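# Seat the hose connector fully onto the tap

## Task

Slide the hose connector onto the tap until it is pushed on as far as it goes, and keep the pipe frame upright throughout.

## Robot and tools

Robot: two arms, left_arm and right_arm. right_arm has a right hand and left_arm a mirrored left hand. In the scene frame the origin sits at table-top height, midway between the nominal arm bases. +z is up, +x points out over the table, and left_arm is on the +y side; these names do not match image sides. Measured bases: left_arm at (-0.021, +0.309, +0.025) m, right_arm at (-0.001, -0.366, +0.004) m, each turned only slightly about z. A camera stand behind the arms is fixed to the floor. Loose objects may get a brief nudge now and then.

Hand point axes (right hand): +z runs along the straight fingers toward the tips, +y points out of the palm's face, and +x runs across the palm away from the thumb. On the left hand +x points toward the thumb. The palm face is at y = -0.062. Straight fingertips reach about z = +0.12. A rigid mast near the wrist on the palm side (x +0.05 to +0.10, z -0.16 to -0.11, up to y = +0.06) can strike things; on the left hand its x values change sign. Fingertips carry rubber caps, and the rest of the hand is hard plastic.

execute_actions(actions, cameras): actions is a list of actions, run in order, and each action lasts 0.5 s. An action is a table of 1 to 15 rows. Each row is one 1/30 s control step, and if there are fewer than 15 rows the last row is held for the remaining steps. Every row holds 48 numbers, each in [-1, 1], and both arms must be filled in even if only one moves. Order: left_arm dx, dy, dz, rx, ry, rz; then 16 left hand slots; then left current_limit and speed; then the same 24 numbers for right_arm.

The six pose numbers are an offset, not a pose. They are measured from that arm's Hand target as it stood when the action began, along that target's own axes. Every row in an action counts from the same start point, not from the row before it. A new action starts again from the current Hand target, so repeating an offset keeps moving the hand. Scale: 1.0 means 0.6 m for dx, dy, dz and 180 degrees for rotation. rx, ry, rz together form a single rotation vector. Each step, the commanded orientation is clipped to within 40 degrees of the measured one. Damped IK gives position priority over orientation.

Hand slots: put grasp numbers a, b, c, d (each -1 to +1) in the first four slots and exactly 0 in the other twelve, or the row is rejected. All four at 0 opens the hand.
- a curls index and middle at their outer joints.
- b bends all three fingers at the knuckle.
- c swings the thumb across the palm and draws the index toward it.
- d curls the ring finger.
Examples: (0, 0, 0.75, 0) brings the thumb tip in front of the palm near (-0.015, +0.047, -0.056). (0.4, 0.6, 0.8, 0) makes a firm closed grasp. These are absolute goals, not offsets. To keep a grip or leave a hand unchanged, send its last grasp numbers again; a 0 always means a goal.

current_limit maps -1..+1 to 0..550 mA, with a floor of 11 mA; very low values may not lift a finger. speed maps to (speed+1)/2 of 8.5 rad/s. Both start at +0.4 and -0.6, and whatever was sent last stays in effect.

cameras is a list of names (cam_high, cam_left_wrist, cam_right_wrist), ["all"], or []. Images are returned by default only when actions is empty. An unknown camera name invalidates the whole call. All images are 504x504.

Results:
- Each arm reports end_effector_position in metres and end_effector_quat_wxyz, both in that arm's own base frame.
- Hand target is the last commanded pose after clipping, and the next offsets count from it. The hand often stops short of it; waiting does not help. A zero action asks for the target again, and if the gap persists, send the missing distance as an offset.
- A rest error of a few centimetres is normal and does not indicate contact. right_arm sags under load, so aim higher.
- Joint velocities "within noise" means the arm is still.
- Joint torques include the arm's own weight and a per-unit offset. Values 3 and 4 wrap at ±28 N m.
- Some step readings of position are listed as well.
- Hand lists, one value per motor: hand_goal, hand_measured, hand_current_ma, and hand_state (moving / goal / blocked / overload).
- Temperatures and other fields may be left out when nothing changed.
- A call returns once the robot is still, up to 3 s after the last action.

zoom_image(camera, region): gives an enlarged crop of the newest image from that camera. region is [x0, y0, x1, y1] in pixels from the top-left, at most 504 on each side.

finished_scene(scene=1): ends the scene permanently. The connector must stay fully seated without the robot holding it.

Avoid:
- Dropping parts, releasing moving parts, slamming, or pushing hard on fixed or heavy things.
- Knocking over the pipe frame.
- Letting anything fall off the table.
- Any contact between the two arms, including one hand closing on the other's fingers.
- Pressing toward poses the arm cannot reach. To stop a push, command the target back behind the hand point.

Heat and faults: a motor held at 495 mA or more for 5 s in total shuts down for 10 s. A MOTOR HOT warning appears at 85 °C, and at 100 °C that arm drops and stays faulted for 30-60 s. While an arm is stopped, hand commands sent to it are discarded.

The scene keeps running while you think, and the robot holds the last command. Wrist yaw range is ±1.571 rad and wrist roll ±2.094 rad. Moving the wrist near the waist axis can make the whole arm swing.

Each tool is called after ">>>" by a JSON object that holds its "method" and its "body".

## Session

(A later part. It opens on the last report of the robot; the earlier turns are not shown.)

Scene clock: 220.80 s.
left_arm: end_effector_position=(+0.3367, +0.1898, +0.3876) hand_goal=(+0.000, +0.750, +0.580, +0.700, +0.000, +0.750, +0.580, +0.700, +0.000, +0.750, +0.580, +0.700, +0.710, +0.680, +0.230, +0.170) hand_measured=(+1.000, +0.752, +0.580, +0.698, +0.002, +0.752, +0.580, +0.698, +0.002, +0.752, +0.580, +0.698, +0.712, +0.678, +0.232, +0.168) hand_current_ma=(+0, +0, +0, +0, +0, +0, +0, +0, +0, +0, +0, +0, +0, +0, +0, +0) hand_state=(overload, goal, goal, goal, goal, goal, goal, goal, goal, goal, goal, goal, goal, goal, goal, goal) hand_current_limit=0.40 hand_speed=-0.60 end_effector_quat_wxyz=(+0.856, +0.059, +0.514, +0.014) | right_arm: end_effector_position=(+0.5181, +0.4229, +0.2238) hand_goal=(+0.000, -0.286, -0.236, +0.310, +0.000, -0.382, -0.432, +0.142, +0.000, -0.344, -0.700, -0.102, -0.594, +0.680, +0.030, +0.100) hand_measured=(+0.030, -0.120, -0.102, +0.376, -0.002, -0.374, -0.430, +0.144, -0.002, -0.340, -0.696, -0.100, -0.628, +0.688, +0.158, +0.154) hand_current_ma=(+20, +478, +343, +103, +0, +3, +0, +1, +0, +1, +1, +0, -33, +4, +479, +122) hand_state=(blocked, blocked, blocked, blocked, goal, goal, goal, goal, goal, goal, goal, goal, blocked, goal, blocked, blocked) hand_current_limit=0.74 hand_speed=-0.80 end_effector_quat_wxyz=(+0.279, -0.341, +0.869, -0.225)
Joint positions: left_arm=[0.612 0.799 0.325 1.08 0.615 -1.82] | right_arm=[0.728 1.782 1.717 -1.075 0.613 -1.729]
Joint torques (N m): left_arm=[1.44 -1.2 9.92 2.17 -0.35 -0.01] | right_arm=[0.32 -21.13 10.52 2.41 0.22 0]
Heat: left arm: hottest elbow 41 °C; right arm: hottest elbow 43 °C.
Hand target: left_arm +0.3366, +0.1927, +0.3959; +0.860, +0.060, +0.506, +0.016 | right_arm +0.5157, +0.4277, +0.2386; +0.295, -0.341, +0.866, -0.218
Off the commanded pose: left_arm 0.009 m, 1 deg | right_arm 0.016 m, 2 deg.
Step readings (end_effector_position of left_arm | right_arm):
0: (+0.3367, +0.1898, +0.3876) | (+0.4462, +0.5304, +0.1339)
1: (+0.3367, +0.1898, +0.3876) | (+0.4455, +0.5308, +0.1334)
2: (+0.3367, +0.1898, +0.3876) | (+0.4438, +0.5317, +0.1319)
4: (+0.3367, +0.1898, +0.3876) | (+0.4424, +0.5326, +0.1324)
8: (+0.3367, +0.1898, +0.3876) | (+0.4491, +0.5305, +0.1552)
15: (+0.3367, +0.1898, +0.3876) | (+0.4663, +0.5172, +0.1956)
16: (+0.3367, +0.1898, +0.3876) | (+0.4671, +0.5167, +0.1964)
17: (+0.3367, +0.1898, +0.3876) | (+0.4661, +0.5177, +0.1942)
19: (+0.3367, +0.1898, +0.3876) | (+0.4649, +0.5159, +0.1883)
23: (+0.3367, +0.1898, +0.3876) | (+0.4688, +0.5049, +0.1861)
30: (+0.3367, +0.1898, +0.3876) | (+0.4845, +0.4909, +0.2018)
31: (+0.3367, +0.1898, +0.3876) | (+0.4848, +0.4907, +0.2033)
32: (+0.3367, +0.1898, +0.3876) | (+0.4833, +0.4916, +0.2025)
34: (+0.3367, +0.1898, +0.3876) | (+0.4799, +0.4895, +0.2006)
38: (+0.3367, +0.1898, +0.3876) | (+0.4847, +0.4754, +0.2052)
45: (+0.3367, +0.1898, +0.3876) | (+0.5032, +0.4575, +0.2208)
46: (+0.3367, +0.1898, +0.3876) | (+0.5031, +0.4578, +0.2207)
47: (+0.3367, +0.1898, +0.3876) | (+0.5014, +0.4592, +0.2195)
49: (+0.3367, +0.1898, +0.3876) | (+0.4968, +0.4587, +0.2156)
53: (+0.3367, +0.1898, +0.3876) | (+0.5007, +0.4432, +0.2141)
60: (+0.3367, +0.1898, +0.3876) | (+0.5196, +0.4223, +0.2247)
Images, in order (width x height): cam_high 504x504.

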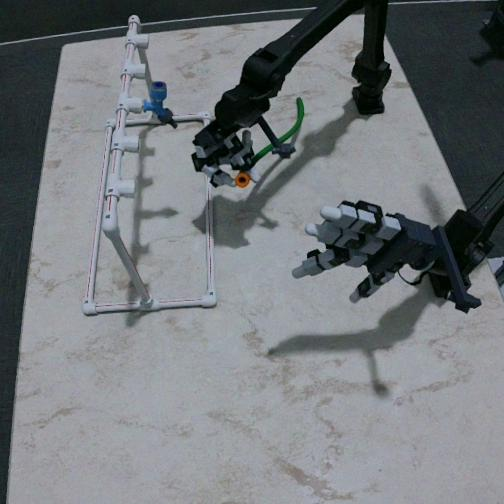

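>>> {"method": "execute_actions", "body": {"actions": [[[0,0,0,0,0,0,0,0,0,0,0,0,0,0,0,0,0,0,0,0,0,0,0.4,-0.6,0.025,-0.0536,0.0252,-0.0398,-0.002,0.035,0.55,0.66,0.8,0.8,0,0,0,0,0,0,0,0,0,0,0,0,0.74,-0.8]],[[0,0,0,0,0,0,0,0,0,0,0,0,0,0,0,0,0,0,0,0,0,0,0.4,-0.6,0.025,-0.0536,0.0252,-0.0398,-0.002,0.035,0.55,0.66,0.8,0.8,0,0,0,0,0,0,0,0,0,0,0,0,0.74,-0.8]]], "cameras": ["cam_high"]}}

>>> {"method": "zoom_image", "body": {"camera": "cam_high", "region": [150, 70, 290, 210]}}

Scene clock: 222.77 s.
left_arm: end_effector_position=(+0.3367, +0.1898, +0.3876) hand_goal=(+0.000, +0.750, +0.580, +0.700, +0.000, +0.750, +0.580, +0.700, +0.000, +0.750, +0.580, +0.700, +0.710, +0.680, +0.230, +0.170) hand_measured=(+1.000, +0.752, +0.580, +0.698, +0.002, +0.752, +0.580, +0.698, +0.002, +0.752, +0.580, +0.698, +0.712, +0.678, +0.232, +0.168) hand_current_ma=(+0, +0, +0, +0, +0, +0, +0, +0, +0, +0, +0, +0, +0, +0, +0, +0) hand_state=(overload, goal, goal, goal, goal, goal, goal, goal, goal, goal, goal, goal, goal, goal, goal, goal) hand_current_limit=0.40 hand_speed=-0.60 end_effector_quat_wxyz=(+0.856, +0.059, +0.514, +0.014) | right_arm: end_effector_position=(+0.5477, +0.3513, +0.2188) hand_goal=(+0.000, -0.286, -0.236, +0.310, +0.000, -0.382, -0.432, +0.142, +0.000, -0.344, -0.700, -0.102, -0.594, +0.680, +0.030, +0.100) hand_measured=(+0.026, -0.120, -0.102, +0.370, +0.000, -0.376, -0.436, +0.144, -0.002, -0.340, -0.696, -0.100, -0.628, +0.684, +0.154, +0.152) hand_current_ma=(+16, +478, +343, +90, +0, +2, -1, +0, +0, +1, +1, +0, -33, +2, +468, +116) hand_state=(blocked, blocked, blocked, blocked, goal, goal, goal, goal, goal, goal, goal, goal, blocked, goal, blocked, blocked) hand_current_limit=0.74 hand_speed=-0.80 end_effector_quat_wxyz=(+0.257, -0.286, +0.919, -0.082)
Joint positions: left_arm=[0.612 0.799 0.325 1.08 0.615 -1.82] | right_arm=[0.509 1.703 1.575 -0.956 0.26 -1.73]
Joint torques (N m): left_arm=[1.44 -1.2 9.94 2.17 -0.35 -0.01] | right_arm=[0.32 -20.31 10.45 2.54 -0.21 0.3]
Heat: left arm: hottest elbow 41 °C; right arm: hottest elbow 43 °C.
Hand target: left_arm +0.3366, +0.1927, +0.3959; +0.860, +0.060, +0.506, +0.016 | right_arm +0.5464, +0.3573, +0.2368; +0.277, -0.280, +0.916, -0.073
Off the commanded pose: left_arm 0.009 m, 1 deg | right_arm 0.019 m, 3 deg.
Step readings (end_effector_position of left_arm | right_arm):
0: (+0.3367, +0.1898, +0.3876) | (+0.5181, +0.4229, +0.2238)
1: (+0.3367, +0.1898, +0.3876) | (+0.5170, +0.4241, +0.2235)
2: (+0.3367, +0.1898, +0.3876) | (+0.5152, +0.4262, +0.2227)
4: (+0.3367, +0.1898, +0.3876) | (+0.5103, +0.4274, +0.2203)
8: (+0.3367, +0.1898, +0.3876) | (+0.5172, +0.4079, +0.2185)
15: (+0.3367, +0.1898, +0.3876) | (+0.5359, +0.3848, +0.2255)
16: (+0.3367, +0.1898, +0.3876) | (+0.5351, +0.3860, +0.2258)
17: (+0.3367, +0.1898, +0.3876) | (+0.5328, +0.3887, +0.2260)
19: (+0.3367, +0.1898, +0.3876) | (+0.5275, +0.3906, +0.2244)
23: (+0.3367, +0.1898, +0.3876) | (+0.5310, +0.3745, +0.2196)
30: (+0.3367, +0.1898, +0.3876) | (+0.5486, +0.3496, +0.2182)
Images, in order (width x height): cam_high 504x504.

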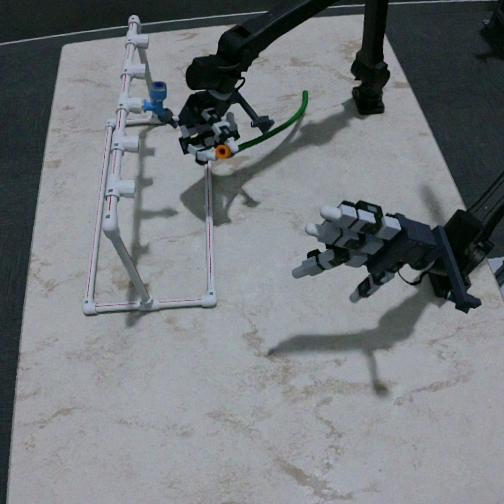

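Scaled by 3.600 from the camera's 504x504 image, which has a finer 720x720 frame.

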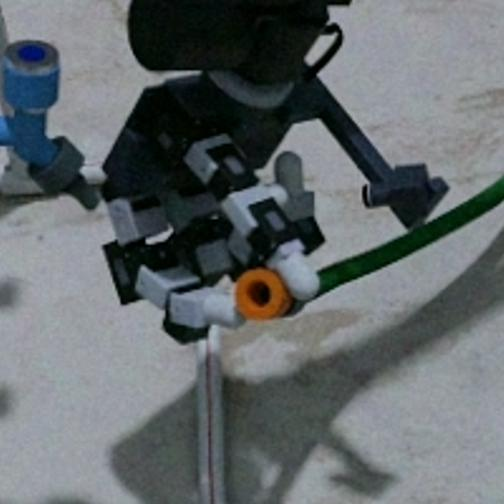

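>>> {"method": "execute_actions", "body": {"actions": [[[0,0,0,0,0,0,0,0,0,0,0,0,0,0,0,0,0,0,0,0,0,0,0.4,-0.6,0.025,-0.0536,0.0252,-0.0398,-0.002,0.035,0.55,0.66,0.8,0.8,0,0,0,0,0,0,0,0,0,0,0,0,0.74,-0.8]]], "cameras": ["cam_high"]}}

>>> {"method": "zoom_image", "body": {"camera": "cam_high", "region": [140, 60, 260, 180]}}

Scene clock: 223.97 s.
left_arm: end_effector_position=(+0.3367, +0.1898, +0.3876) hand_goal=(+0.000, +0.750, +0.580, +0.700, +0.000, +0.750, +0.580, +0.700, +0.000, +0.750, +0.580, +0.700, +0.710, +0.680, +0.230, +0.170) hand_measured=(+1.000, +0.752, +0.580, +0.698, +0.002, +0.752, +0.580, +0.698, +0.002, +0.752, +0.580, +0.698, +0.712, +0.678, +0.232, +0.168) hand_current_ma=(+0, +0, +0, +0, +0, +0, +0, +0, +0, +0, +0, +0, +0, +0, +0, +0) hand_state=(overload, goal, goal, goal, goal, goal, goal, goal, goal, goal, goal, goal, goal, goal, goal, goal) hand_current_limit=0.40 hand_speed=-0.60 end_effector_quat_wxyz=(+0.856, +0.059, +0.514, +0.014) | right_arm: end_effector_position=(+0.5589, +0.3162, +0.2098) hand_goal=(+0.000, -0.286, -0.236, +0.310, +0.000, -0.382, -0.432, +0.142, +0.000, -0.344, -0.700, -0.102, -0.594, +0.680, +0.030, +0.100) hand_measured=(+0.022, -0.120, -0.108, +0.364, +0.000, -0.374, -0.438, +0.144, -0.002, -0.340, -0.696, -0.100, -0.628, +0.682, +0.154, +0.152) hand_current_ma=(+13, +478, +313, +76, +0, +3, -2, +0, +0, +1, +1, +0, -33, +0, +462, +116) hand_state=(blocked, blocked, blocked, blocked, goal, goal, goal, goal, goal, goal, goal, goal, blocked, goal, blocked, blocked) hand_current_limit=0.74 hand_speed=-0.80 end_effector_quat_wxyz=(+0.247, -0.254, +0.935, -0.008)
Joint positions: left_arm=[0.612 0.799 0.325 1.08 0.615 -1.82] | right_arm=[0.401 1.688 1.505 -0.894 0.079 -1.721]
Joint torques (N m): left_arm=[1.44 -1.2 9.92 2.17 -0.35 -0.01] | right_arm=[0.91 -19.78 10.51 2.55 -0.39 0.39]
Heat: left arm: hottest elbow 41 °C; right arm: hottest elbow 43 °C.
Hand target: left_arm +0.3366, +0.1927, +0.3959; +0.860, +0.060, +0.506, +0.016 | right_arm +0.5594, +0.3226, +0.2262; +0.266, -0.246, +0.932, +0.001
Off the commanded pose: left_arm 0.009 m, 1 deg | right_arm 0.018 m, 3 deg.
Step readings (end_effector_position of left_arm | right_arm):
0: (+0.3367, +0.1898, +0.3876) | (+0.5473, +0.3519, +0.2188)
1: (+0.3367, +0.1898, +0.3876) | (+0.5464, +0.3530, +0.2186)
2: (+0.3367, +0.1898, +0.3876) | (+0.5444, +0.3553, +0.2190)
4: (+0.3367, +0.1898, +0.3876) | (+0.5401, +0.3571, +0.2186)
8: (+0.3367, +0.1898, +0.3876) | (+0.5463, +0.3372, +0.2122)
15: (+0.3367, +0.1898, +0.3876) | (+0.5601, +0.3139, +0.2095)
Images, in order (width x height): cam_high 504x504.

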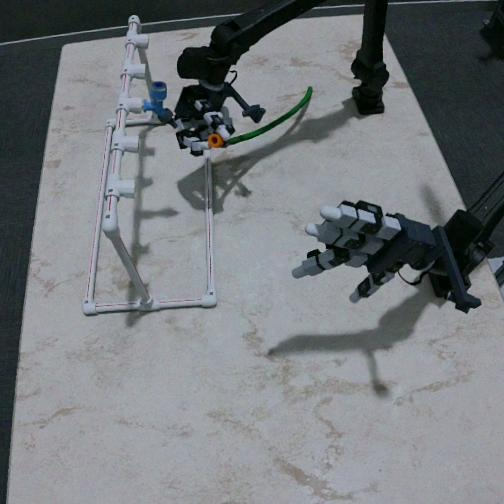

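Scaled by 4.200 from the camera's 504x504 image, which has a finer 720x720 frame.

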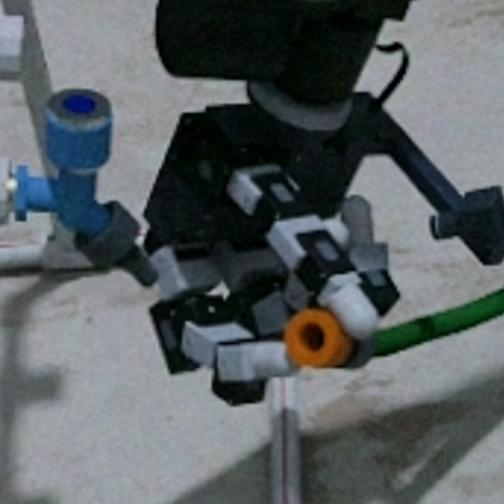

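>>> {"method": "execute_actions", "body": {"actions": [[[0.029,-0.18,0.09,0.067,-0.009,-0.035,0,0,0,0,0,0,0,0,0,0,0,0,0,0,0,0,0.4,-0.6,0,0,0,0,0,0,0.55,0.66,0.8,0.8,0,0,0,0,0,0,0,0,0,0,0,0,0.74,-0.8]],[[0.029,-0.16,0.08,0.067,-0.009,-0.035,0,0,0,0,0,0,0,0,0,0,0,0,0,0,0,0,0.4,-0.6,0.012,-0.02,0.01,-0.0398,-0.002,0.035,0.55,0.66,0.8,0.8,0,0,0,0,0,0,0,0,0,0,0,0,0.74,-0.8]]], "cameras": ["cam_high","cam_left_wrist"]}}

>>> {"method": "zoom_image", "body": {"camera": "cam_high", "region": [140, 60, 260, 180]}}

>>> {"method": "zoom_image", "body": {"camera": "cam_left_wrist", "region": [0, 0, 250, 250]}}

Scene clock: 227.73 s.
left_arm: end_effector_position=(+0.4074, -0.0217, +0.3614) hand_goal=(+0.000, +0.750, +0.580, +0.700, +0.000, +0.750, +0.580, +0.700, +0.000, +0.750, +0.580, +0.700, +0.710, +0.680, +0.230, +0.170) hand_measured=(+1.000, +0.752, +0.580, +0.698, +0.002, +0.752, +0.580, +0.698, +0.002, +0.752, +0.580, +0.698, +0.710, +0.678, +0.232, +0.168) hand_current_ma=(+0, +0, +0, +0, +0, +0, +0, +0, +0, +0, +0, +0, +0, +0, +0, +0) hand_state=(overload, goal, goal, goal, goal, goal, goal, goal, goal, goal, goal, goal, goal, goal, goal, goal) hand_current_limit=0.40 hand_speed=-0.60 end_effector_quat_wxyz=(+0.824, +0.175, +0.503, -0.193) | right_arm: end_effector_position=(+0.5596, +0.3079, +0.2055) hand_goal=(+0.000, -0.286, -0.236, +0.310, +0.000, -0.382, -0.432, +0.142, +0.000, -0.344, -0.700, -0.102, -0.594, +0.680, +0.030, +0.100) hand_measured=(+0.020, -0.120, -0.112, +0.364, +0.000, -0.374, -0.440, +0.144, -0.002, -0.340, -0.698, -0.100, -0.628, +0.680, +0.152, +0.152) hand_current_ma=(+10, +478, +301, +72, +0, +3, -3, +0, +0, +1, +1, +0, -33, +0, +452, +116) hand_state=(goal, blocked, blocked, blocked, goal, goal, goal, goal, goal, goal, goal, goal, blocked, goal, blocked, blocked) hand_current_limit=0.74 hand_speed=-0.80 end_effector_quat_wxyz=(+0.237, -0.223, +0.943, +0.067)
Joint positions: left_arm=[-0.034 0.892 0.325 1.075 0.473 -1.716] | right_arm=[0.347 1.687 1.454 -0.846 -0.076 -1.668]
Joint torques (N m): left_arm=[0.15 -2.67 12.05 2.36 -0.41 0.26] | right_arm=[0.03 -19.25 10.3 2.52 -0.56 0.44]
Heat: left arm: hottest elbow 41 °C; right arm: hottest elbow 43 °C.
Hand target: left_arm +0.4110, -0.0241, +0.3896; +0.839, +0.184, +0.477, -0.186 | right_arm +0.5628, +0.3095, +0.2193; +0.253, -0.211, +0.941, +0.074
Off the commanded pose: left_arm 0.029 m, 4 deg | right_arm 0.014 m, 2 deg.
Step readings (end_effector_position of left_arm | right_arm):
0: (+0.3367, +0.1898, +0.3876) | (+0.5585, +0.3168, +0.2098)
1: (+0.3371, +0.1892, +0.3876) | (+0.5585, +0.3168, +0.2098)
2: (+0.3391, +0.1858, +0.3877) | (+0.5585, +0.3168, +0.2098)
4: (+0.3515, +0.1608, +0.3883) | (+0.5585, +0.3168, +0.2098)
8: (+0.3734, +0.0986, +0.3899) | (+0.5585, +0.3168, +0.2098)
15: (+0.3828, +0.0828, +0.3843) | (+0.5585, +0.3168, +0.2098)
16: (+0.3838, +0.0821, +0.3831) | (+0.5579, +0.3178, +0.2102)
17: (+0.3852, +0.0781, +0.3825) | (+0.5556, +0.3213, +0.2111)
19: (+0.3908, +0.0505, +0.3813) | (+0.5521, +0.3247, +0.2120)
23: (+0.3972, -0.0099, +0.3768) | (+0.5524, +0.3180, +0.2066)
30: (+0.4075, -0.0216, +0.3609) | (+0.5594, +0.3075, +0.2051)
Images, in order (width x height): cam_high 504x504, cam_left_wrist 504x504.

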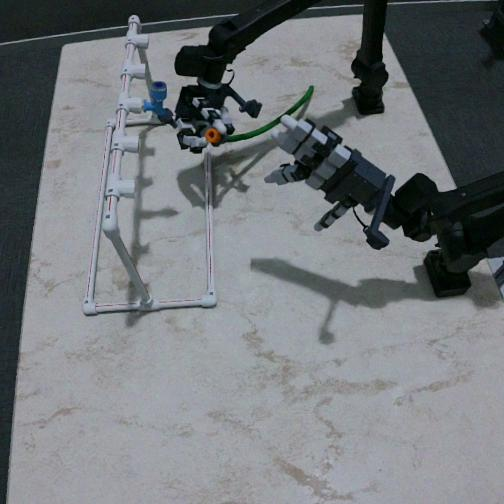

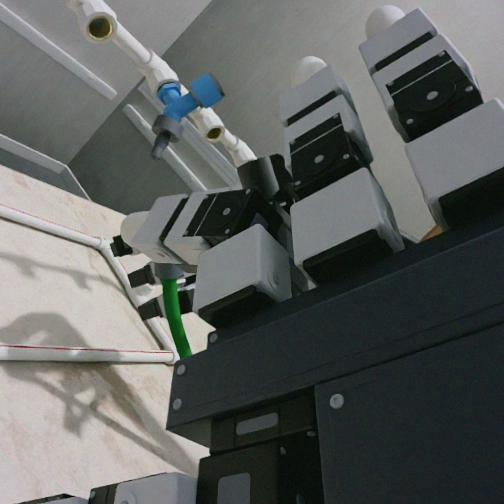

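Scaled by 4.200 from the camera's 504x504 image, which has a finer 720x720 frame.

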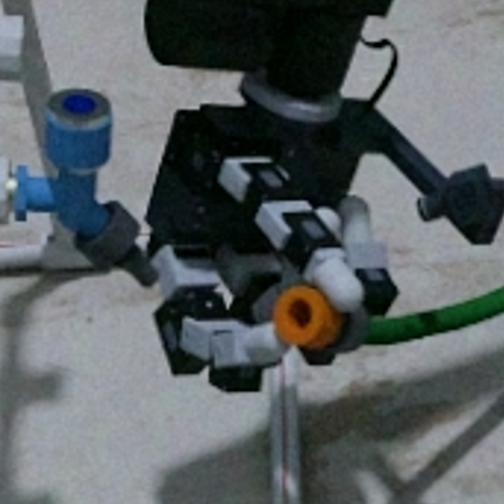

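Scaled by 2.016 from the camera's 504x504 image, which has a finer 720x720 frame.

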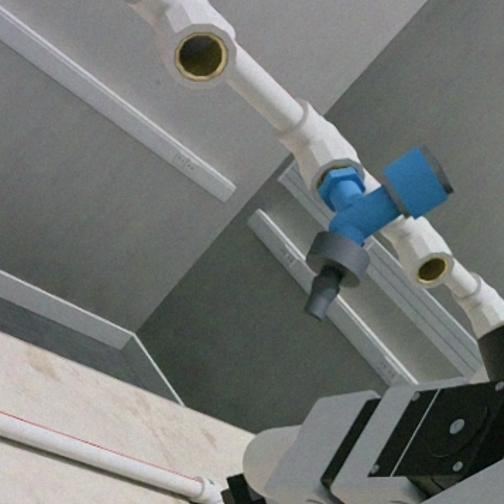

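>>> {"method": "execute_actions", "body": {"actions": [[[0,0,0,0.05,-0.005,-0.024,0,0,0,0,0,0,0,0,0,0,0,0,0,0,0,0,0.4,-0.6,0,0,0,0,0,0,0.55,0.66,0.8,0.8,0,0,0,0,0,0,0,0,0,0,0,0,0.74,-0.8]]], "cameras": ["cam_high","cam_left_wrist"]}}

>>> {"method": "zoom_image", "body": {"camera": "cam_left_wrist", "region": [0, 50, 250, 300]}}

Scene clock: 229.90 s.
left_arm: end_effector_position=(+0.4038, -0.0273, +0.3617) hand_goal=(+0.000, +0.750, +0.580, +0.700, +0.000, +0.750, +0.580, +0.700, +0.000, +0.750, +0.580, +0.700, +0.710, +0.680, +0.230, +0.170) hand_measured=(+1.000, +0.752, +0.580, +0.698, +0.002, +0.752, +0.580, +0.698, +0.002, +0.752, +0.580, +0.698, +0.710, +0.678, +0.232, +0.168) hand_current_ma=(+0, +0, +0, +0, +0, +0, +0, +0, +0, +0, +0, +0, +0, +0, +0, +0) hand_state=(overload, goal, goal, goal, goal, goal, goal, goal, goal, goal, goal, goal, goal, goal, goal, goal) hand_current_limit=0.40 hand_speed=-0.60 end_effector_quat_wxyz=(+0.805, +0.224, +0.484, -0.260) | right_arm: end_effector_position=(+0.5596, +0.3079, +0.2055) hand_goal=(+0.000, -0.286, -0.236, +0.310, +0.000, -0.382, -0.432, +0.142, +0.000, -0.344, -0.700, -0.102, -0.594, +0.680, +0.030, +0.100) hand_measured=(+0.020, -0.120, -0.112, +0.364, +0.000, -0.374, -0.440, +0.144, -0.002, -0.340, -0.698, -0.100, -0.628, +0.680, +0.152, +0.152) hand_current_ma=(+10, +478, +301, +72, +0, +3, -3, +0, +0, +1, +1, +0, -33, +0, +452, +116) hand_state=(goal, blocked, blocked, blocked, goal, goal, goal, goal, goal, goal, goal, goal, blocked, goal, blocked, blocked) hand_current_limit=0.74 hand_speed=-0.80 end_effector_quat_wxyz=(+0.237, -0.223, +0.943, +0.067)
Joint positions: left_arm=[0.085 0.946 0.325 1.239 0.729 -1.892] | right_arm=[0.347 1.687 1.454 -0.846 -0.076 -1.668]
Joint torques (N m): left_arm=[1.44 -2.37 12.34 2.09 -0.42 -0.05] | right_arm=[0.09 -19.14 10.28 2.58 -0.55 0.45]
Heat: left arm: hottest elbow 42 °C; right arm: hottest elbow 42 °C.
Hand target: left_arm +0.4110, -0.0242, +0.3895; +0.818, +0.229, +0.461, -0.256 | right_arm +0.5628, +0.3095, +0.2193; +0.253, -0.211, +0.941, +0.074
Off the commanded pose: left_arm 0.029 m, 3 deg | right_arm 0.014 m, 2 deg.
Step readings (end_effector_position of left_arm | right_arm):
0: (+0.4074, -0.0216, +0.3615) | (+0.5596, +0.3079, +0.2055)
1: (+0.4072, -0.0234, +0.3617) | (+0.5596, +0.3079, +0.2055)
2: (+0.4065, -0.0278, +0.3621) | (+0.5596, +0.3079, +0.2055)
4: (+0.4038, -0.0352, +0.3637) | (+0.5596, +0.3079, +0.2055)
8: (+0.4024, -0.0278, +0.3648) | (+0.5596, +0.3079, +0.2055)
15: (+0.4044, -0.0261, +0.3610) | (+0.5596, +0.3079, +0.2055)
Images, in order (width x height): cam_high 504x504, cam_left_wrist 504x504.

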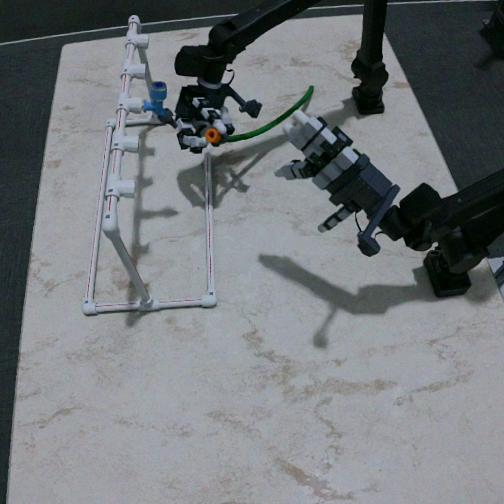

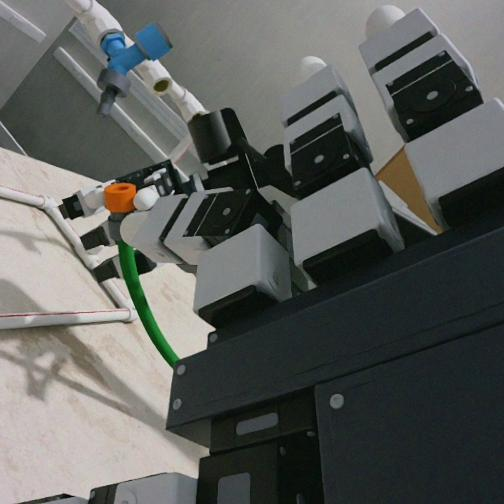

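Scaled by 2.016 from the camera's 504x504 image, which has a finer 720x720 frame.

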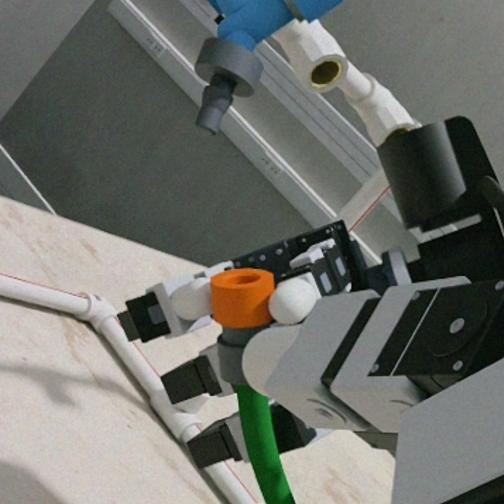

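>>> {"method": "execute_actions", "body": {"actions": [[[0,0,0,0,0,0,0,0,0,0,0,0,0,0,0,0,0,0,0,0,0,0,0.4,-0.6,0,0.009,0.0067,-0.0235,-0.0308,0.0416,0.55,0.66,0.8,0.8,0,0,0,0,0,0,0,0,0,0,0,0,0.74,-0.8]],[[0,0,0,0,0,0,0,0,0,0,0,0,0,0,0,0,0,0,0,0,0,0,0.4,-0.6,0,0.009,0.0067,-0.0235,-0.0308,0.0416,0.55,0.66,0.8,0.8,0,0,0,0,0,0,0,0,0,0,0,0,0.74,-0.8]],[[0,0,0,0,0,0,0,0,0,0,0,0,0,0,0,0,0,0,0,0,0,0,0.4,-0.6,0,0.009,0.0067,-0.0235,-0.0308,0.0416,0.55,0.66,0.8,0.8,0,0,0,0,0,0,0,0,0,0,0,0,0.74,-0.8]]], "cameras": ["cam_high","cam_left_wrist"]}}

>>> {"method": "zoom_image", "body": {"camera": "cam_left_wrist", "region": [0, 50, 250, 300]}}

>>> {"method": "zoom_image", "body": {"camera": "cam_high", "region": [140, 60, 260, 180]}}

Scene clock: 236.23 s.
left_arm: end_effector_position=(+0.4038, -0.0271, +0.3619) hand_goal=(+0.000, +0.750, +0.580, +0.700, +0.000, +0.750, +0.580, +0.700, +0.000, +0.750, +0.580, +0.700, +0.710, +0.680, +0.230, +0.170) hand_measured=(+1.000, +0.752, +0.580, +0.698, +0.002, +0.752, +0.580, +0.698, +0.002, +0.752, +0.580, +0.698, +0.710, +0.678, +0.232, +0.168) hand_current_ma=(+0, +0, +0, +0, +0, +0, +0, +0, +0, +0, +0, +0, +0, +0, +0, +0) hand_state=(overload, goal, goal, goal, goal, goal, goal, goal, goal, goal, goal, goal, goal, goal, goal, goal) hand_current_limit=0.40 hand_speed=-0.60 end_effector_quat_wxyz=(+0.806, +0.224, +0.482, -0.261) | right_arm: end_effector_position=(+0.5641, +0.3245, +0.2017) hand_goal=(+0.000, -0.286, -0.236, +0.310, +0.000, -0.382, -0.432, +0.142, +0.000, -0.344, -0.700, -0.102, -0.594, +0.680, +0.030, +0.100) hand_measured=(+0.006, -0.218, -0.198, +0.326, +0.000, -0.374, -0.434, +0.144, -0.002, -0.342, -0.704, -0.100, -0.612, +0.680, +0.064, +0.116) hand_current_ma=(+1, +122, +41, +9, +0, +3, +0, +0, +0, +1, -1, +0, -12, +0, +53, +17) hand_state=(goal, blocked, blocked, goal, goal, goal, goal, goal, goal, goal, goal, goal, goal, goal, blocked, goal) hand_current_limit=0.74 hand_speed=-0.80 end_effector_quat_wxyz=(+0.330, -0.040, +0.910, +0.247)
Joint positions: left_arm=[0.085 0.949 0.325 1.247 0.729 -1.896] | right_arm=[0.35 1.622 1.106 -0.234 -0.252 -1.199]
Joint torques (N m): left_arm=[1.44 -2.49 12.33 2.06 -0.43 -0.01] | right_arm=[0.67 -17.32 9.54 3.21 -0.25 0.37]
Heat: left arm: hottest elbow 42 °C; right arm: hottest elbow 42 °C.
Hand target: left_arm +0.4110, -0.0240, +0.3896; +0.818, +0.229, +0.461, -0.255 | right_arm +0.5627, +0.3283, +0.2123; +0.341, -0.038, +0.904, +0.254
Off the commanded pose: left_arm 0.029 m, 3 deg | right_arm 0.011 m, 2 deg.
Step readings (end_effector_position of left_arm | right_arm):
0: (+0.4038, -0.0273, +0.3616) | (+0.5596, +0.3079, +0.2055)
1: (+0.4038, -0.0273, +0.3616) | (+0.5593, +0.3084, +0.2053)
2: (+0.4037, -0.0273, +0.3618) | (+0.5588, +0.3110, +0.2063)
4: (+0.4037, -0.0272, +0.3619) | (+0.5571, +0.3148, +0.2059)
8: (+0.4038, -0.0272, +0.3618) | (+0.5527, +0.3163, +0.1980)
15: (+0.4038, -0.0271, +0.3619) | (+0.5549, +0.3167, +0.1926)
16: (+0.4038, -0.0271, +0.3620) | (+0.5550, +0.3172, +0.1931)
17: (+0.4038, -0.0271, +0.3620) | (+0.5549, +0.3191, +0.1946)
19: (+0.4038, -0.0271, +0.3620) | (+0.5536, +0.3223, +0.1972)
23: (+0.4038, -0.0271, +0.3619) | (+0.5518, +0.3217, +0.1945)
30: (+0.4038, -0.0271, +0.3619) | (+0.5552, +0.3213, +0.1919)
31: (+0.4038, -0.0271, +0.3619) | (+0.5559, +0.3215, +0.1923)
32: (+0.4038, -0.0271, +0.3619) | (+0.5565, +0.3226, +0.1942)
34: (+0.4038, -0.0271, +0.3619) | (+0.5573, +0.3246, +0.1977)
38: (+0.4038, -0.0271, +0.3619) | (+0.5585, +0.3235, +0.1976)
45: (+0.4038, -0.0271, +0.3619) | (+0.5613, +0.3243, +0.1986)
Images, in order (width x height): cam_high 504x504, cam_left_wrist 504x504.

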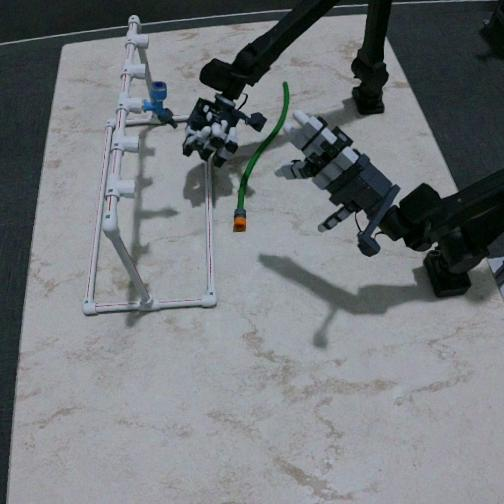

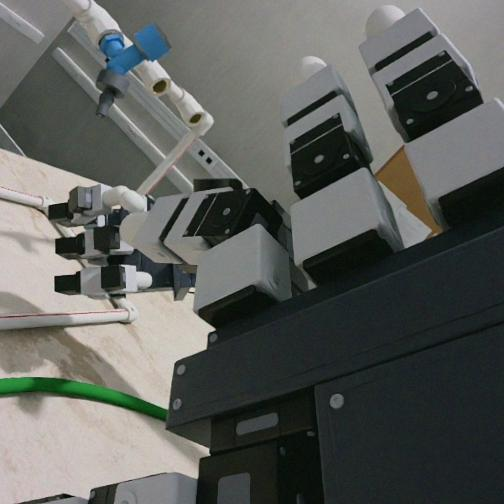

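Scaled by 2.016 from the camera's 504x504 image, which has a finer 720x720 frame.

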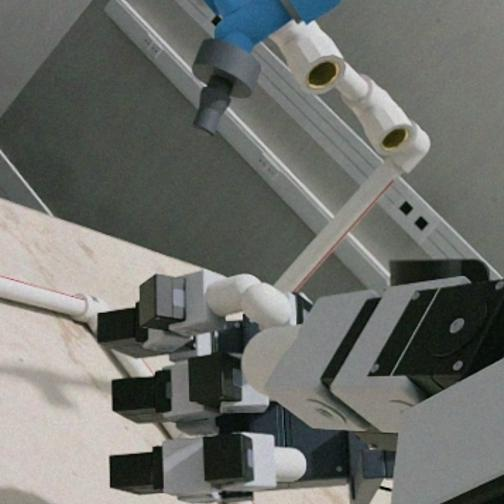

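Scaled by 4.200 from the camera's 504x504 image, which has a finer 720x720 frame.

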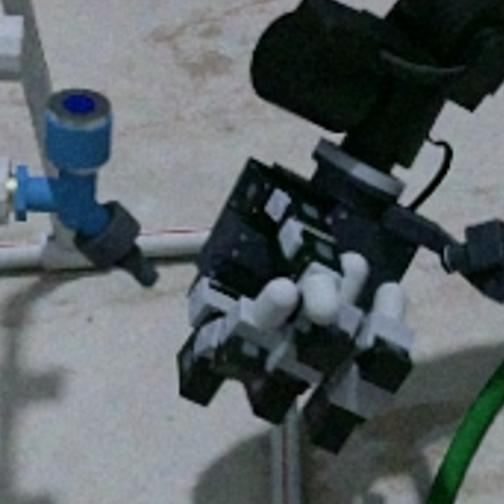

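>>> {"method": "execute_actions", "body": {"actions": []}}

Scene clock: 239.47 s.
left_arm: end_effector_position=(+0.4038, -0.0271, +0.3619) hand_goal=(+0.000, +0.750, +0.580, +0.700, +0.000, +0.750, +0.580, +0.700, +0.000, +0.750, +0.580, +0.700, +0.710, +0.680, +0.230, +0.170) hand_measured=(+1.000, +0.752, +0.580, +0.698, +0.002, +0.752, +0.580, +0.698, +0.002, +0.752, +0.580, +0.698, +0.710, +0.678, +0.232, +0.168) hand_current_ma=(+0, +0, +0, +0, +0, +0, +0, +0, +0, +0, +0, +0, +0, +0, +0, +0) hand_state=(overload, goal, goal, goal, goal, goal, goal, goal, goal, goal, goal, goal, goal, goal, goal, goal) hand_current_limit=0.40 hand_speed=-0.60 end_effector_quat_wxyz=(+0.806, +0.224, +0.482, -0.261) | right_arm: end_effector_position=(+0.5642, +0.3245, +0.2017) hand_goal=(+0.000, -0.286, -0.236, +0.310, +0.000, -0.382, -0.432, +0.142, +0.000, -0.344, -0.700, -0.102, -0.594, +0.680, +0.030, +0.100) hand_measured=(+0.006, -0.218, -0.198, +0.326, +0.000, -0.374, -0.434, +0.144, -0.002, -0.342, -0.704, -0.100, -0.612, +0.680, +0.064, +0.116) hand_current_ma=(+1, +122, +41, +9, +0, +3, +0, +0, +0, +1, -1, +0, -12, +0, +53, +17) hand_state=(goal, blocked, blocked, goal, goal, goal, goal, goal, goal, goal, goal, goal, goal, goal, blocked, goal) hand_current_limit=0.74 hand_speed=-0.80 end_effector_quat_wxyz=(+0.330, -0.040, +0.910, +0.248)
Joint positions: left_arm=[0.085 0.949 0.325 1.247 0.729 -1.896] | right_arm=[0.35 1.622 1.106 -0.234 -0.252 -1.198]
Joint velocities: within noise
Joint torques (N m): left_arm=[1.44 -2.43 12.33 2.07 -0.42 -0.01] | right_arm=[0.67 -17.26 9.54 3.22 -0.25 0.36]
Motor temperatures (°C): left_arm=[38 35 43 37 29 32] | right_arm=[36 41 42 33 34 30]
Heat: left arm: hottest elbow 43 °C; right arm: hottest elbow 42 °C.
Hand target: left_arm +0.4110, -0.0240, +0.3896; +0.818, +0.229, +0.461, -0.255 | right_arm +0.5627, +0.3283, +0.2123; +0.341, -0.038, +0.904, +0.254
Off the commanded pose: left_arm 0.029 m, 3 deg | right_arm 0.011 m, 2 deg.

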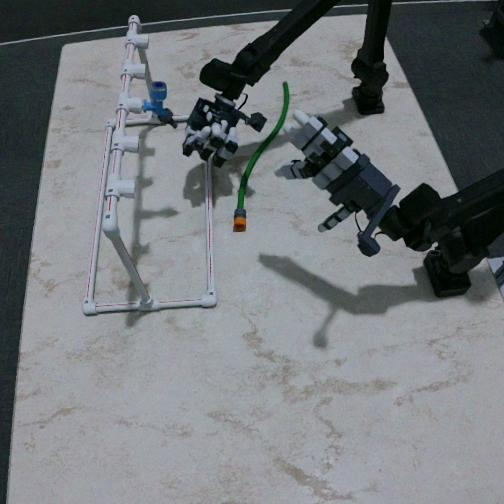

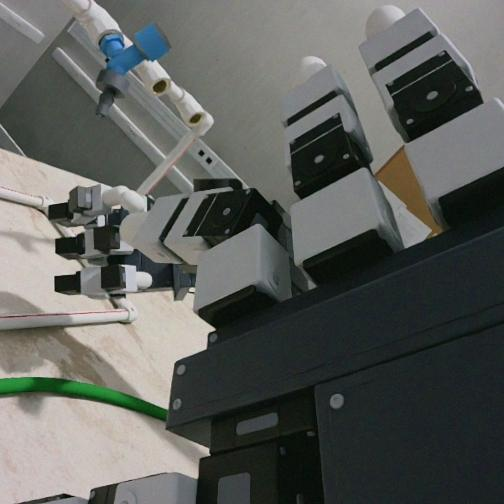

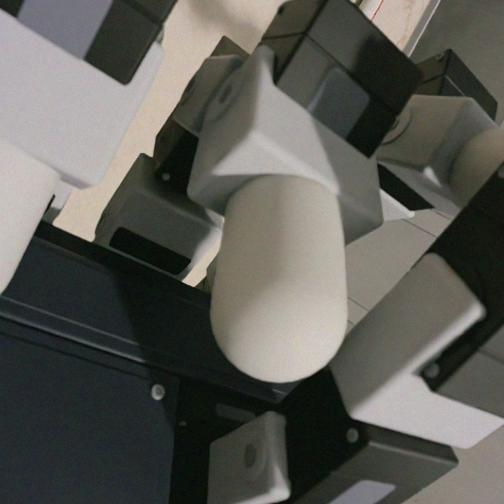

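>>> {"method": "execute_actions", "body": {"actions": [[[0,0,0,0,0,0,0,0,0,0,0,0,0,0,0,0,0,0,0,0,0,0,0.4,-0.6,-0.0137,-0.117,-0.181,0.093,0.105,0.038,0,0.2,0,0,0,0,0,0,0,0,0,0,0,0,0,0,0.6,-0.6]]], "cameras": ["cam_high"]}}

Scene clock: 248.87 s.
left_arm: end_effector_position=(+0.4038, -0.0271, +0.3619) hand_goal=(+0.000, +0.750, +0.580, +0.700, +0.000, +0.750, +0.580, +0.700, +0.000, +0.750, +0.580, +0.700, +0.710, +0.680, +0.230, +0.170) hand_measured=(+1.000, +0.752, +0.580, +0.698, +0.002, +0.752, +0.580, +0.698, +0.002, +0.752, +0.580, +0.698, +0.710, +0.678, +0.232, +0.168) hand_current_ma=(+0, +0, +0, +0, +0, +0, +0, +0, +0, +0, +0, +0, +0, +0, +0, +0) hand_state=(overload, goal, goal, goal, goal, goal, goal, goal, goal, goal, goal, goal, goal, goal, goal, goal) hand_current_limit=0.40 hand_speed=-0.60 end_effector_quat_wxyz=(+0.806, +0.224, +0.482, -0.261) | right_arm: end_effector_position=(+0.5085, +0.2079, +0.2409) hand_goal=(+0.000, +0.480, +0.640, +0.740, +0.000, +0.400, +0.540, +0.700, +0.000, +0.450, +0.580, +0.740, +0.710, +0.680, +0.230, +0.210) hand_measured=(+0.000, +0.482, +0.638, +0.738, +0.000, +0.404, +0.538, +0.698, -0.002, +0.454, +0.578, +0.738, +0.710, +0.680, +0.222, +0.206) hand_current_ma=(+0, +0, +0, +0, +0, +1, +0, +0, +0, +1, +0, +0, +0, +0, -5, -1) hand_state=(goal, goal, goal, goal, goal, goal, goal, goal, goal, goal, goal, goal, goal, goal, goal, goal) hand_current_limit=0.60 hand_speed=-0.60 end_effector_quat_wxyz=(+0.166, +0.036, +0.977, +0.131)
Joint positions: left_arm=[0.085 0.949 0.325 1.247 0.729 -1.896] | right_arm=[0.2 1.423 1.219 -0.976 -0.174 -1.262]
Joint torques (N m): left_arm=[1.44 -2.43 12.33 2.09 -0.43 -0.01] | right_arm=[0.44 -11.16 15.04 1.24 -0.17 -0.02]
Heat: left arm: hottest elbow 44 °C; right arm: hottest shoulder 41 °C.
Hand target: left_arm +0.4110, -0.0240, +0.3896; +0.818, +0.229, +0.461, -0.255 | right_arm +0.5210, +0.2138, +0.2564; +0.175, +0.024, +0.976, +0.130
Off the commanded pose: left_arm 0.029 m, 3 deg | right_arm 0.021 m, 2 deg.
Step readings (end_effector_position of left_arm | right_arm):
0: (+0.4038, -0.0271, +0.3619) | (+0.5642, +0.3245, +0.2017)
1: (+0.4038, -0.0271, +0.3619) | (+0.5640, +0.3238, +0.2013)
2: (+0.4038, -0.0271, +0.3619) | (+0.5609, +0.3201, +0.1983)
4: (+0.4038, -0.0271, +0.3619) | (+0.5458, +0.3012, +0.1938)
8: (+0.4038, -0.0271, +0.3619) | (+0.5209, +0.2460, +0.2143)
15: (+0.4038, -0.0271, +0.3619) | (+0.5140, +0.2082, +0.2497)
Images, in order (width x height): cam_high 504x504.

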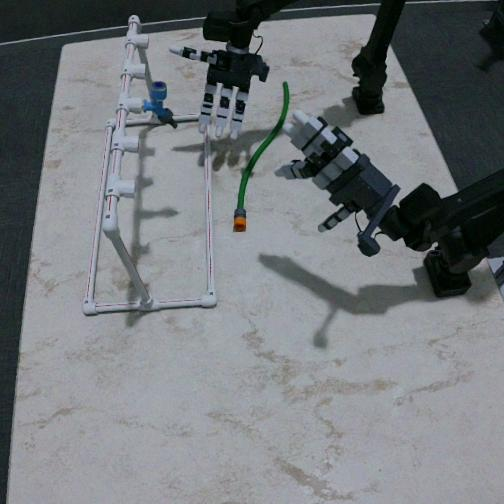

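>>> {"method": "execute_actions", "body": {"actions": [[[0,0,0,0,0,0,0,0,0,0,0,0,0,0,0,0,0,0,0,0,0,0,0.4,-0.6,0.065,-0.201,-0.016,0.0926,0.1045,0.0385,0,0.2,0,0,0,0,0,0,0,0,0,0,0,0,0,0,0.6,-0.6]]], "cameras": ["cam_high"]}}

Scene clock: 250.37 s.
left_arm: end_effector_position=(+0.4038, -0.0271, +0.3619) hand_goal=(+0.000, +0.750, +0.580, +0.700, +0.000, +0.750, +0.580, +0.700, +0.000, +0.750, +0.580, +0.700, +0.710, +0.680, +0.230, +0.170) hand_measured=(+1.000, +0.752, +0.580, +0.698, +0.002, +0.752, +0.580, +0.698, +0.002, +0.752, +0.580, +0.698, +0.710, +0.678, +0.232, +0.168) hand_current_ma=(+0, +0, +0, +0, +0, +0, +0, +0, +0, +0, +0, +0, +0, +0, +0, +0) hand_state=(overload, goal, goal, goal, goal, goal, goal, goal, goal, goal, goal, goal, goal, goal, goal, goal) hand_current_limit=0.40 hand_speed=-0.60 end_effector_quat_wxyz=(+0.806, +0.224, +0.482, -0.261) | right_arm: end_effector_position=(+0.4673, +0.0950, +0.2081) hand_goal=(+0.000, +0.480, +0.640, +0.740, +0.000, +0.400, +0.540, +0.700, +0.000, +0.450, +0.580, +0.740, +0.710, +0.680, +0.230, +0.210) hand_measured=(+0.000, +0.482, +0.638, +0.738, +0.000, +0.404, +0.540, +0.698, -0.002, +0.454, +0.578, +0.738, +0.710, +0.680, +0.222, +0.206) hand_current_ma=(+0, +1, +0, +0, +0, +1, +0, +0, +0, +1, +0, +0, +0, +0, -5, -1) hand_state=(goal, goal, goal, goal, goal, goal, goal, goal, goal, goal, goal, goal, goal, goal, goal, goal) hand_current_limit=0.60 hand_speed=-0.60 end_effector_quat_wxyz=(-0.009, +0.097, +0.995, +0.001)
Joint positions: left_arm=[0.085 0.949 0.325 1.247 0.729 -1.896] | right_arm=[0.037 1.482 1.33 -1.437 -0.004 -1.34]
Joint torques (N m): left_arm=[1.44 -2.43 12.33 2.07 -0.42 -0.01] | right_arm=[0.5 -11.11 14.17 0.21 0.03 -0.08]
Heat: left arm: hottest elbow 44 °C; right arm: hottest shoulder 41 °C.
Hand target: left_arm +0.4110, -0.0240, +0.3896; +0.818, +0.229, +0.461, -0.255 | right_arm +0.4808, +0.0987, +0.2204; +0.000, +0.086, +0.996, +0.000
Off the commanded pose: left_arm 0.029 m, 3 deg | right_arm 0.019 m, 2 deg.
Step readings (end_effector_position of left_arm | right_arm):
0: (+0.4038, -0.0271, +0.3619) | (+0.5085, +0.2079, +0.2409)
1: (+0.4038, -0.0271, +0.3619) | (+0.5080, +0.2070, +0.2404)
2: (+0.4038, -0.0271, +0.3619) | (+0.5043, +0.2005, +0.2368)
4: (+0.4038, -0.0271, +0.3619) | (+0.4904, +0.1805, +0.2279)
8: (+0.4038, -0.0271, +0.3619) | (+0.4696, +0.1216, +0.2136)
15: (+0.4038, -0.0271, +0.3619) | (+0.4698, +0.0924, +0.2079)
Images, in order (width x height): cam_high 504x504.

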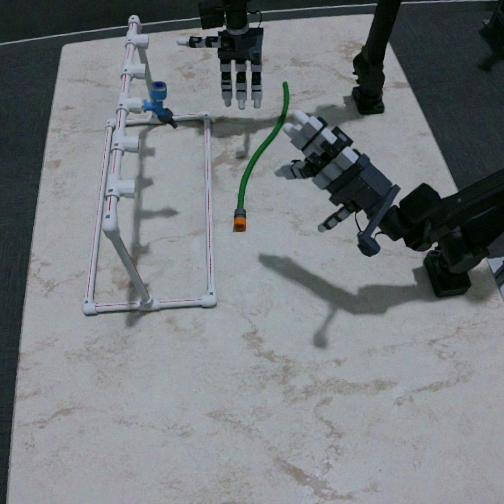

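>>> {"method": "execute_actions", "body": {"actions": [[[0,0,0,0,0,0,0,0,0,0,0,0,0,0,0,0,0,0,0,0,0,0,0.4,-0.6,0,0,0.1,0,0,0,0,0.2,0,0,0,0,0,0,0,0,0,0,0,0,0,0,0.6,-0.6]]], "cameras": ["cam_high"]}}

>>> {"method": "zoom_image", "body": {"camera": "cam_high", "region": [190, 40, 330, 180]}}

Scene clock: 251.77 s.
left_arm: end_effector_position=(+0.4038, -0.0271, +0.3619) hand_goal=(+0.000, +0.750, +0.580, +0.700, +0.000, +0.750, +0.580, +0.700, +0.000, +0.750, +0.580, +0.700, +0.710, +0.680, +0.230, +0.170) hand_measured=(+1.000, +0.752, +0.580, +0.698, +0.002, +0.752, +0.580, +0.698, +0.002, +0.752, +0.580, +0.698, +0.710, +0.678, +0.232, +0.168) hand_current_ma=(+0, +0, +0, +0, +0, +0, +0, +0, +0, +0, +0, +0, +0, +0, +0, +0) hand_state=(overload, goal, goal, goal, goal, goal, goal, goal, goal, goal, goal, goal, goal, goal, goal, goal) hand_current_limit=0.40 hand_speed=-0.60 end_effector_quat_wxyz=(+0.806, +0.224, +0.482, -0.261) | right_arm: end_effector_position=(+0.4777, +0.0953, +0.1657) hand_goal=(+0.000, +0.480, +0.640, +0.740, +0.000, +0.400, +0.540, +0.700, +0.000, +0.450, +0.580, +0.740, +0.710, +0.680, +0.230, +0.210) hand_measured=(+0.000, +0.482, +0.638, +0.738, +0.000, +0.404, +0.540, +0.698, -0.002, +0.454, +0.578, +0.738, +0.710, +0.680, +0.222, +0.206) hand_current_ma=(+0, +1, +0, +0, +0, +1, +0, +0, +0, +1, +0, +0, +0, +0, -5, -1) hand_state=(goal, goal, goal, goal, goal, goal, goal, goal, goal, goal, goal, goal, goal, goal, goal, goal) hand_current_limit=0.60 hand_speed=-0.60 end_effector_quat_wxyz=(-0.001, +0.096, +0.995, +0.001)
Joint positions: left_arm=[0.085 0.949 0.325 1.247 0.729 -1.896] | right_arm=[0.037 1.521 1.259 -1.31 -0.003 -1.343]
Joint torques (N m): left_arm=[1.44 -2.49 12.33 2.09 -0.42 -0.01] | right_arm=[0.32 -11.4 9.89 1.39 -0.01 -0.11]
Heat: left arm: hottest elbow 44 °C; right arm: hottest shoulder 41 °C.
Hand target: left_arm +0.4110, -0.0240, +0.3896; +0.818, +0.229, +0.461, -0.255 | right_arm +0.4809, +0.0988, +0.1604; +0.000, +0.086, +0.996, +0.001
Off the commanded pose: left_arm 0.029 m, 3 deg | right_arm 0.007 m, 1 deg.
Step readings (end_effector_position of left_arm | right_arm):
0: (+0.4038, -0.0271, +0.3619) | (+0.4671, +0.0950, +0.2081)
1: (+0.4038, -0.0271, +0.3619) | (+0.4672, +0.0950, +0.2081)
2: (+0.4038, -0.0271, +0.3619) | (+0.4685, +0.0950, +0.2079)
4: (+0.4038, -0.0271, +0.3619) | (+0.4748, +0.0952, +0.2052)
8: (+0.4038, -0.0271, +0.3619) | (+0.4777, +0.0953, +0.1861)
15: (+0.4038, -0.0271, +0.3619) | (+0.4767, +0.0953, +0.1655)
Images, in order (width x height): cam_high 504x504.

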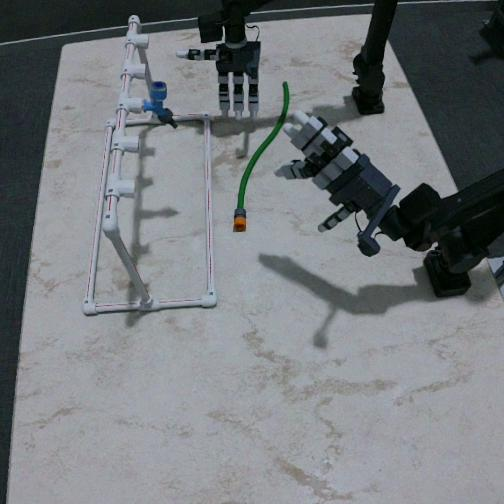

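Scaled by 3.600 from the camera's 504x504 image, which has a finer 720x720 frame.

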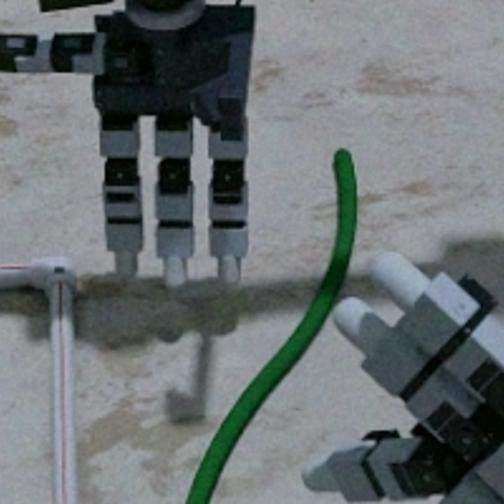

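>>> {"method": "execute_actions", "body": {"actions": [[[0,0,0,0,0,0,0,0,0,0,0,0,0,0,0,0,0,0,0,0,0,0,0.4,-0.6,0,0,0.06,0,0,0,0,0.2,0,0,0,0,0,0,0,0,0,0,0,0,0,0,0.6,-0.6]]], "cameras": ["cam_high"]}}

>>> {"method": "zoom_image", "body": {"camera": "cam_high", "region": [190, 40, 330, 180]}}

Scene clock: 252.77 s.
left_arm: end_effector_position=(+0.4038, -0.0271, +0.3619) hand_goal=(+0.000, +0.750, +0.580, +0.700, +0.000, +0.750, +0.580, +0.700, +0.000, +0.750, +0.580, +0.700, +0.710, +0.680, +0.230, +0.170) hand_measured=(+1.000, +0.752, +0.580, +0.698, +0.002, +0.752, +0.580, +0.698, +0.002, +0.752, +0.580, +0.698, +0.710, +0.678, +0.232, +0.168) hand_current_ma=(+0, +0, +0, +0, +0, +0, +0, +0, +0, +0, +0, +0, +0, +0, +0, +0) hand_state=(overload, goal, goal, goal, goal, goal, goal, goal, goal, goal, goal, goal, goal, goal, goal, goal) hand_current_limit=0.40 hand_speed=-0.60 end_effector_quat_wxyz=(+0.806, +0.224, +0.482, -0.261) | right_arm: end_effector_position=(+0.4788, +0.0954, +0.1318) hand_goal=(+0.000, +0.480, +0.640, +0.740, +0.000, +0.400, +0.540, +0.700, +0.000, +0.450, +0.580, +0.740, +0.710, +0.680, +0.230, +0.210) hand_measured=(+0.000, +0.482, +0.638, +0.738, +0.000, +0.404, +0.540, +0.698, -0.002, +0.454, +0.578, +0.738, +0.710, +0.680, +0.222, +0.206) hand_current_ma=(+0, +1, +0, +0, +0, +1, +0, +0, +0, +1, +0, +0, +0, +0, -5, -1) hand_state=(goal, goal, goal, goal, goal, goal, goal, goal, goal, goal, goal, goal, goal, goal, goal, goal) hand_current_limit=0.60 hand_speed=-0.60 end_effector_quat_wxyz=(+0.002, +0.096, +0.995, +0.002)
Joint positions: left_arm=[0.085 0.949 0.325 1.247 0.729 -1.896] | right_arm=[0.037 1.548 1.196 -1.215 -0.003 -1.343]
Joint torques (N m): left_arm=[1.44 -2.43 12.33 2.09 -0.42 -0.01] | right_arm=[0.44 -12.98 9.26 1.33 0 -0.11]
Heat: left arm: hottest elbow 44 °C; right arm: hottest shoulder 41 °C.
Hand target: left_arm +0.4110, -0.0240, +0.3896; +0.818, +0.229, +0.461, -0.255 | right_arm +0.4809, +0.0988, +0.1244; +0.000, +0.086, +0.996, +0.001
Off the commanded pose: left_arm 0.029 m, 3 deg | right_arm 0.008 m, 1 deg.
Step readings (end_effector_position of left_arm | right_arm):
0: (+0.4038, -0.0271, +0.3619) | (+0.4777, +0.0953, +0.1657)
1: (+0.4038, -0.0271, +0.3619) | (+0.4779, +0.0953, +0.1656)
2: (+0.4038, -0.0271, +0.3619) | (+0.4790, +0.0954, +0.1645)
4: (+0.4038, -0.0271, +0.3619) | (+0.4813, +0.0954, +0.1593)
8: (+0.4038, -0.0271, +0.3619) | (+0.4783, +0.0953, +0.1430)
15: (+0.4038, -0.0271, +0.3619) | (+0.4783, +0.0953, +0.1317)
Images, in order (width x height): cam_high 504x504.

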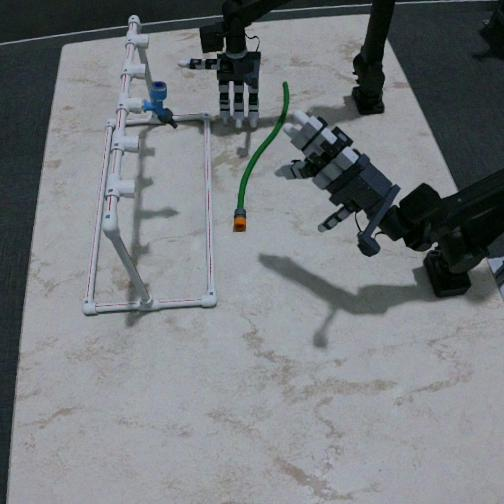

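Scaled by 3.600 from the camera's 504x504 image, which has a finer 720x720 frame.

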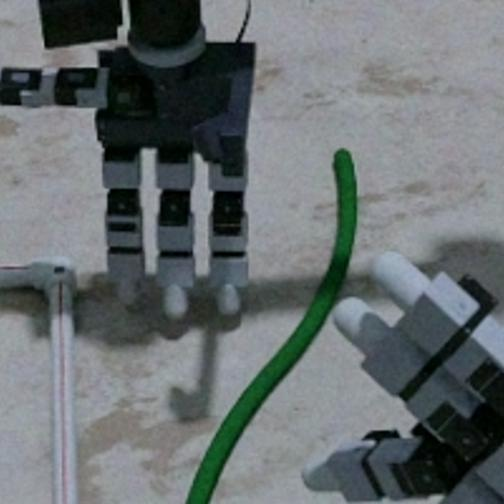

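>>> {"method": "execute_actions", "body": {"actions": [[[0,0,0,0,0,0,0,0,0,0,0,0,0,0,0,0,0,0,0,0,0,0,0.4,-0.6,0.0487,-0.149,0.006,0,0,0,0,0.2,0,0,0,0,0,0,0,0,0,0,0,0,0,0,0.6,-0.6]]], "cameras": ["cam_high"]}}

>>> {"method": "zoom_image", "body": {"camera": "cam_high", "region": [190, 40, 330, 180]}}

Scene clock: 255.20 s.
left_arm: end_effector_position=(+0.4038, -0.0271, +0.3619) hand_goal=(+0.000, +0.750, +0.580, +0.700, +0.000, +0.750, +0.580, +0.700, +0.000, +0.750, +0.580, +0.700, +0.710, +0.680, +0.230, +0.170) hand_measured=(+1.000, +0.752, +0.580, +0.698, +0.002, +0.752, +0.580, +0.698, +0.002, +0.752, +0.580, +0.698, +0.710, +0.678, +0.232, +0.168) hand_current_ma=(+0, +0, +0, +0, +0, +0, +0, +0, +0, +0, +0, +0, +0, +0, +0, +0) hand_state=(overload, goal, goal, goal, goal, goal, goal, goal, goal, goal, goal, goal, goal, goal, goal, goal) hand_current_limit=0.40 hand_speed=-0.60 end_effector_quat_wxyz=(+0.806, +0.224, +0.482, -0.261) | right_arm: end_effector_position=(+0.4400, +0.0141, +0.1204) hand_goal=(+0.000, +0.480, +0.640, +0.740, +0.000, +0.400, +0.540, +0.700, +0.000, +0.450, +0.580, +0.740, +0.710, +0.680, +0.230, +0.210) hand_measured=(+0.006, +0.460, +0.624, +0.732, +0.000, +0.404, +0.540, +0.698, -0.002, +0.452, +0.580, +0.738, +0.710, +0.680, +0.222, +0.206) hand_current_ma=(+1, -15, -9, -3, +0, +1, +0, +0, +0, +0, +0, +0, +0, +0, -5, -1) hand_state=(goal, goal, goal, goal, goal, goal, goal, goal, goal, goal, goal, goal, goal, goal, goal, goal) hand_current_limit=0.60 hand_speed=-0.60 end_effector_quat_wxyz=(-0.003, +0.095, +0.995, +0.000)
Joint positions: left_arm=[0.085 0.949 0.325 1.247 0.729 -1.896] | right_arm=[-0.159 1.48 1.089 -1.185 0 -1.539]
Joint torques (N m): left_arm=[1.44 -2.49 12.33 2.07 -0.42 -0.01] | right_arm=[-0.03 -13.1 8.29 1.01 -0.13 -0.12]
Heat: left arm: hottest elbow 44 °C; right arm: hottest shoulder 41 °C.
Hand target: left_arm +0.4110, -0.0240, +0.3896; +0.818, +0.229, +0.461, -0.255 | right_arm +0.4367, +0.0157, +0.1207; +0.000, +0.086, +0.996, +0.001
Off the commanded pose: left_arm 0.029 m, 3 deg | right_arm 0.004 m, 1 deg.
Step readings (end_effector_position of left_arm | right_arm):
0: (+0.4038, -0.0271, +0.3619) | (+0.4788, +0.0954, +0.1318)
1: (+0.4038, -0.0271, +0.3619) | (+0.4785, +0.0951, +0.1313)
2: (+0.4038, -0.0271, +0.3619) | (+0.4769, +0.0934, +0.1299)
4: (+0.4038, -0.0271, +0.3619) | (+0.4675, +0.0808, +0.1229)
8: (+0.4038, -0.0271, +0.3619) | (+0.4505, +0.0390, +0.1188)
15: (+0.4038, -0.0271, +0.3619) | (+0.4412, +0.0133, +0.1197)
Images, in order (width x height): cam_high 504x504.

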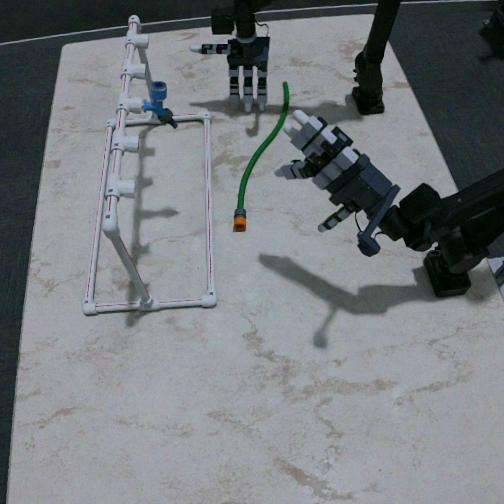

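Scaled by 3.600 from the camera's 504x504 image, which has a finer 720x720 frame.

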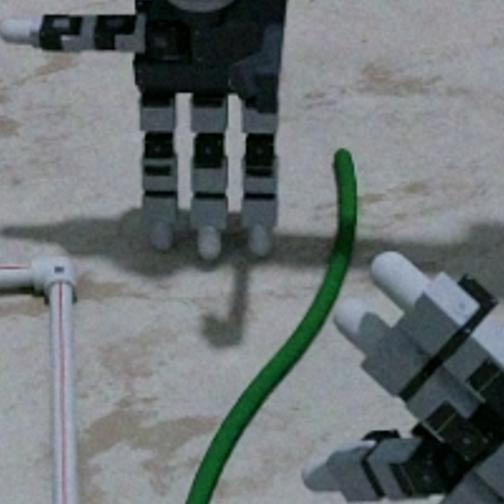

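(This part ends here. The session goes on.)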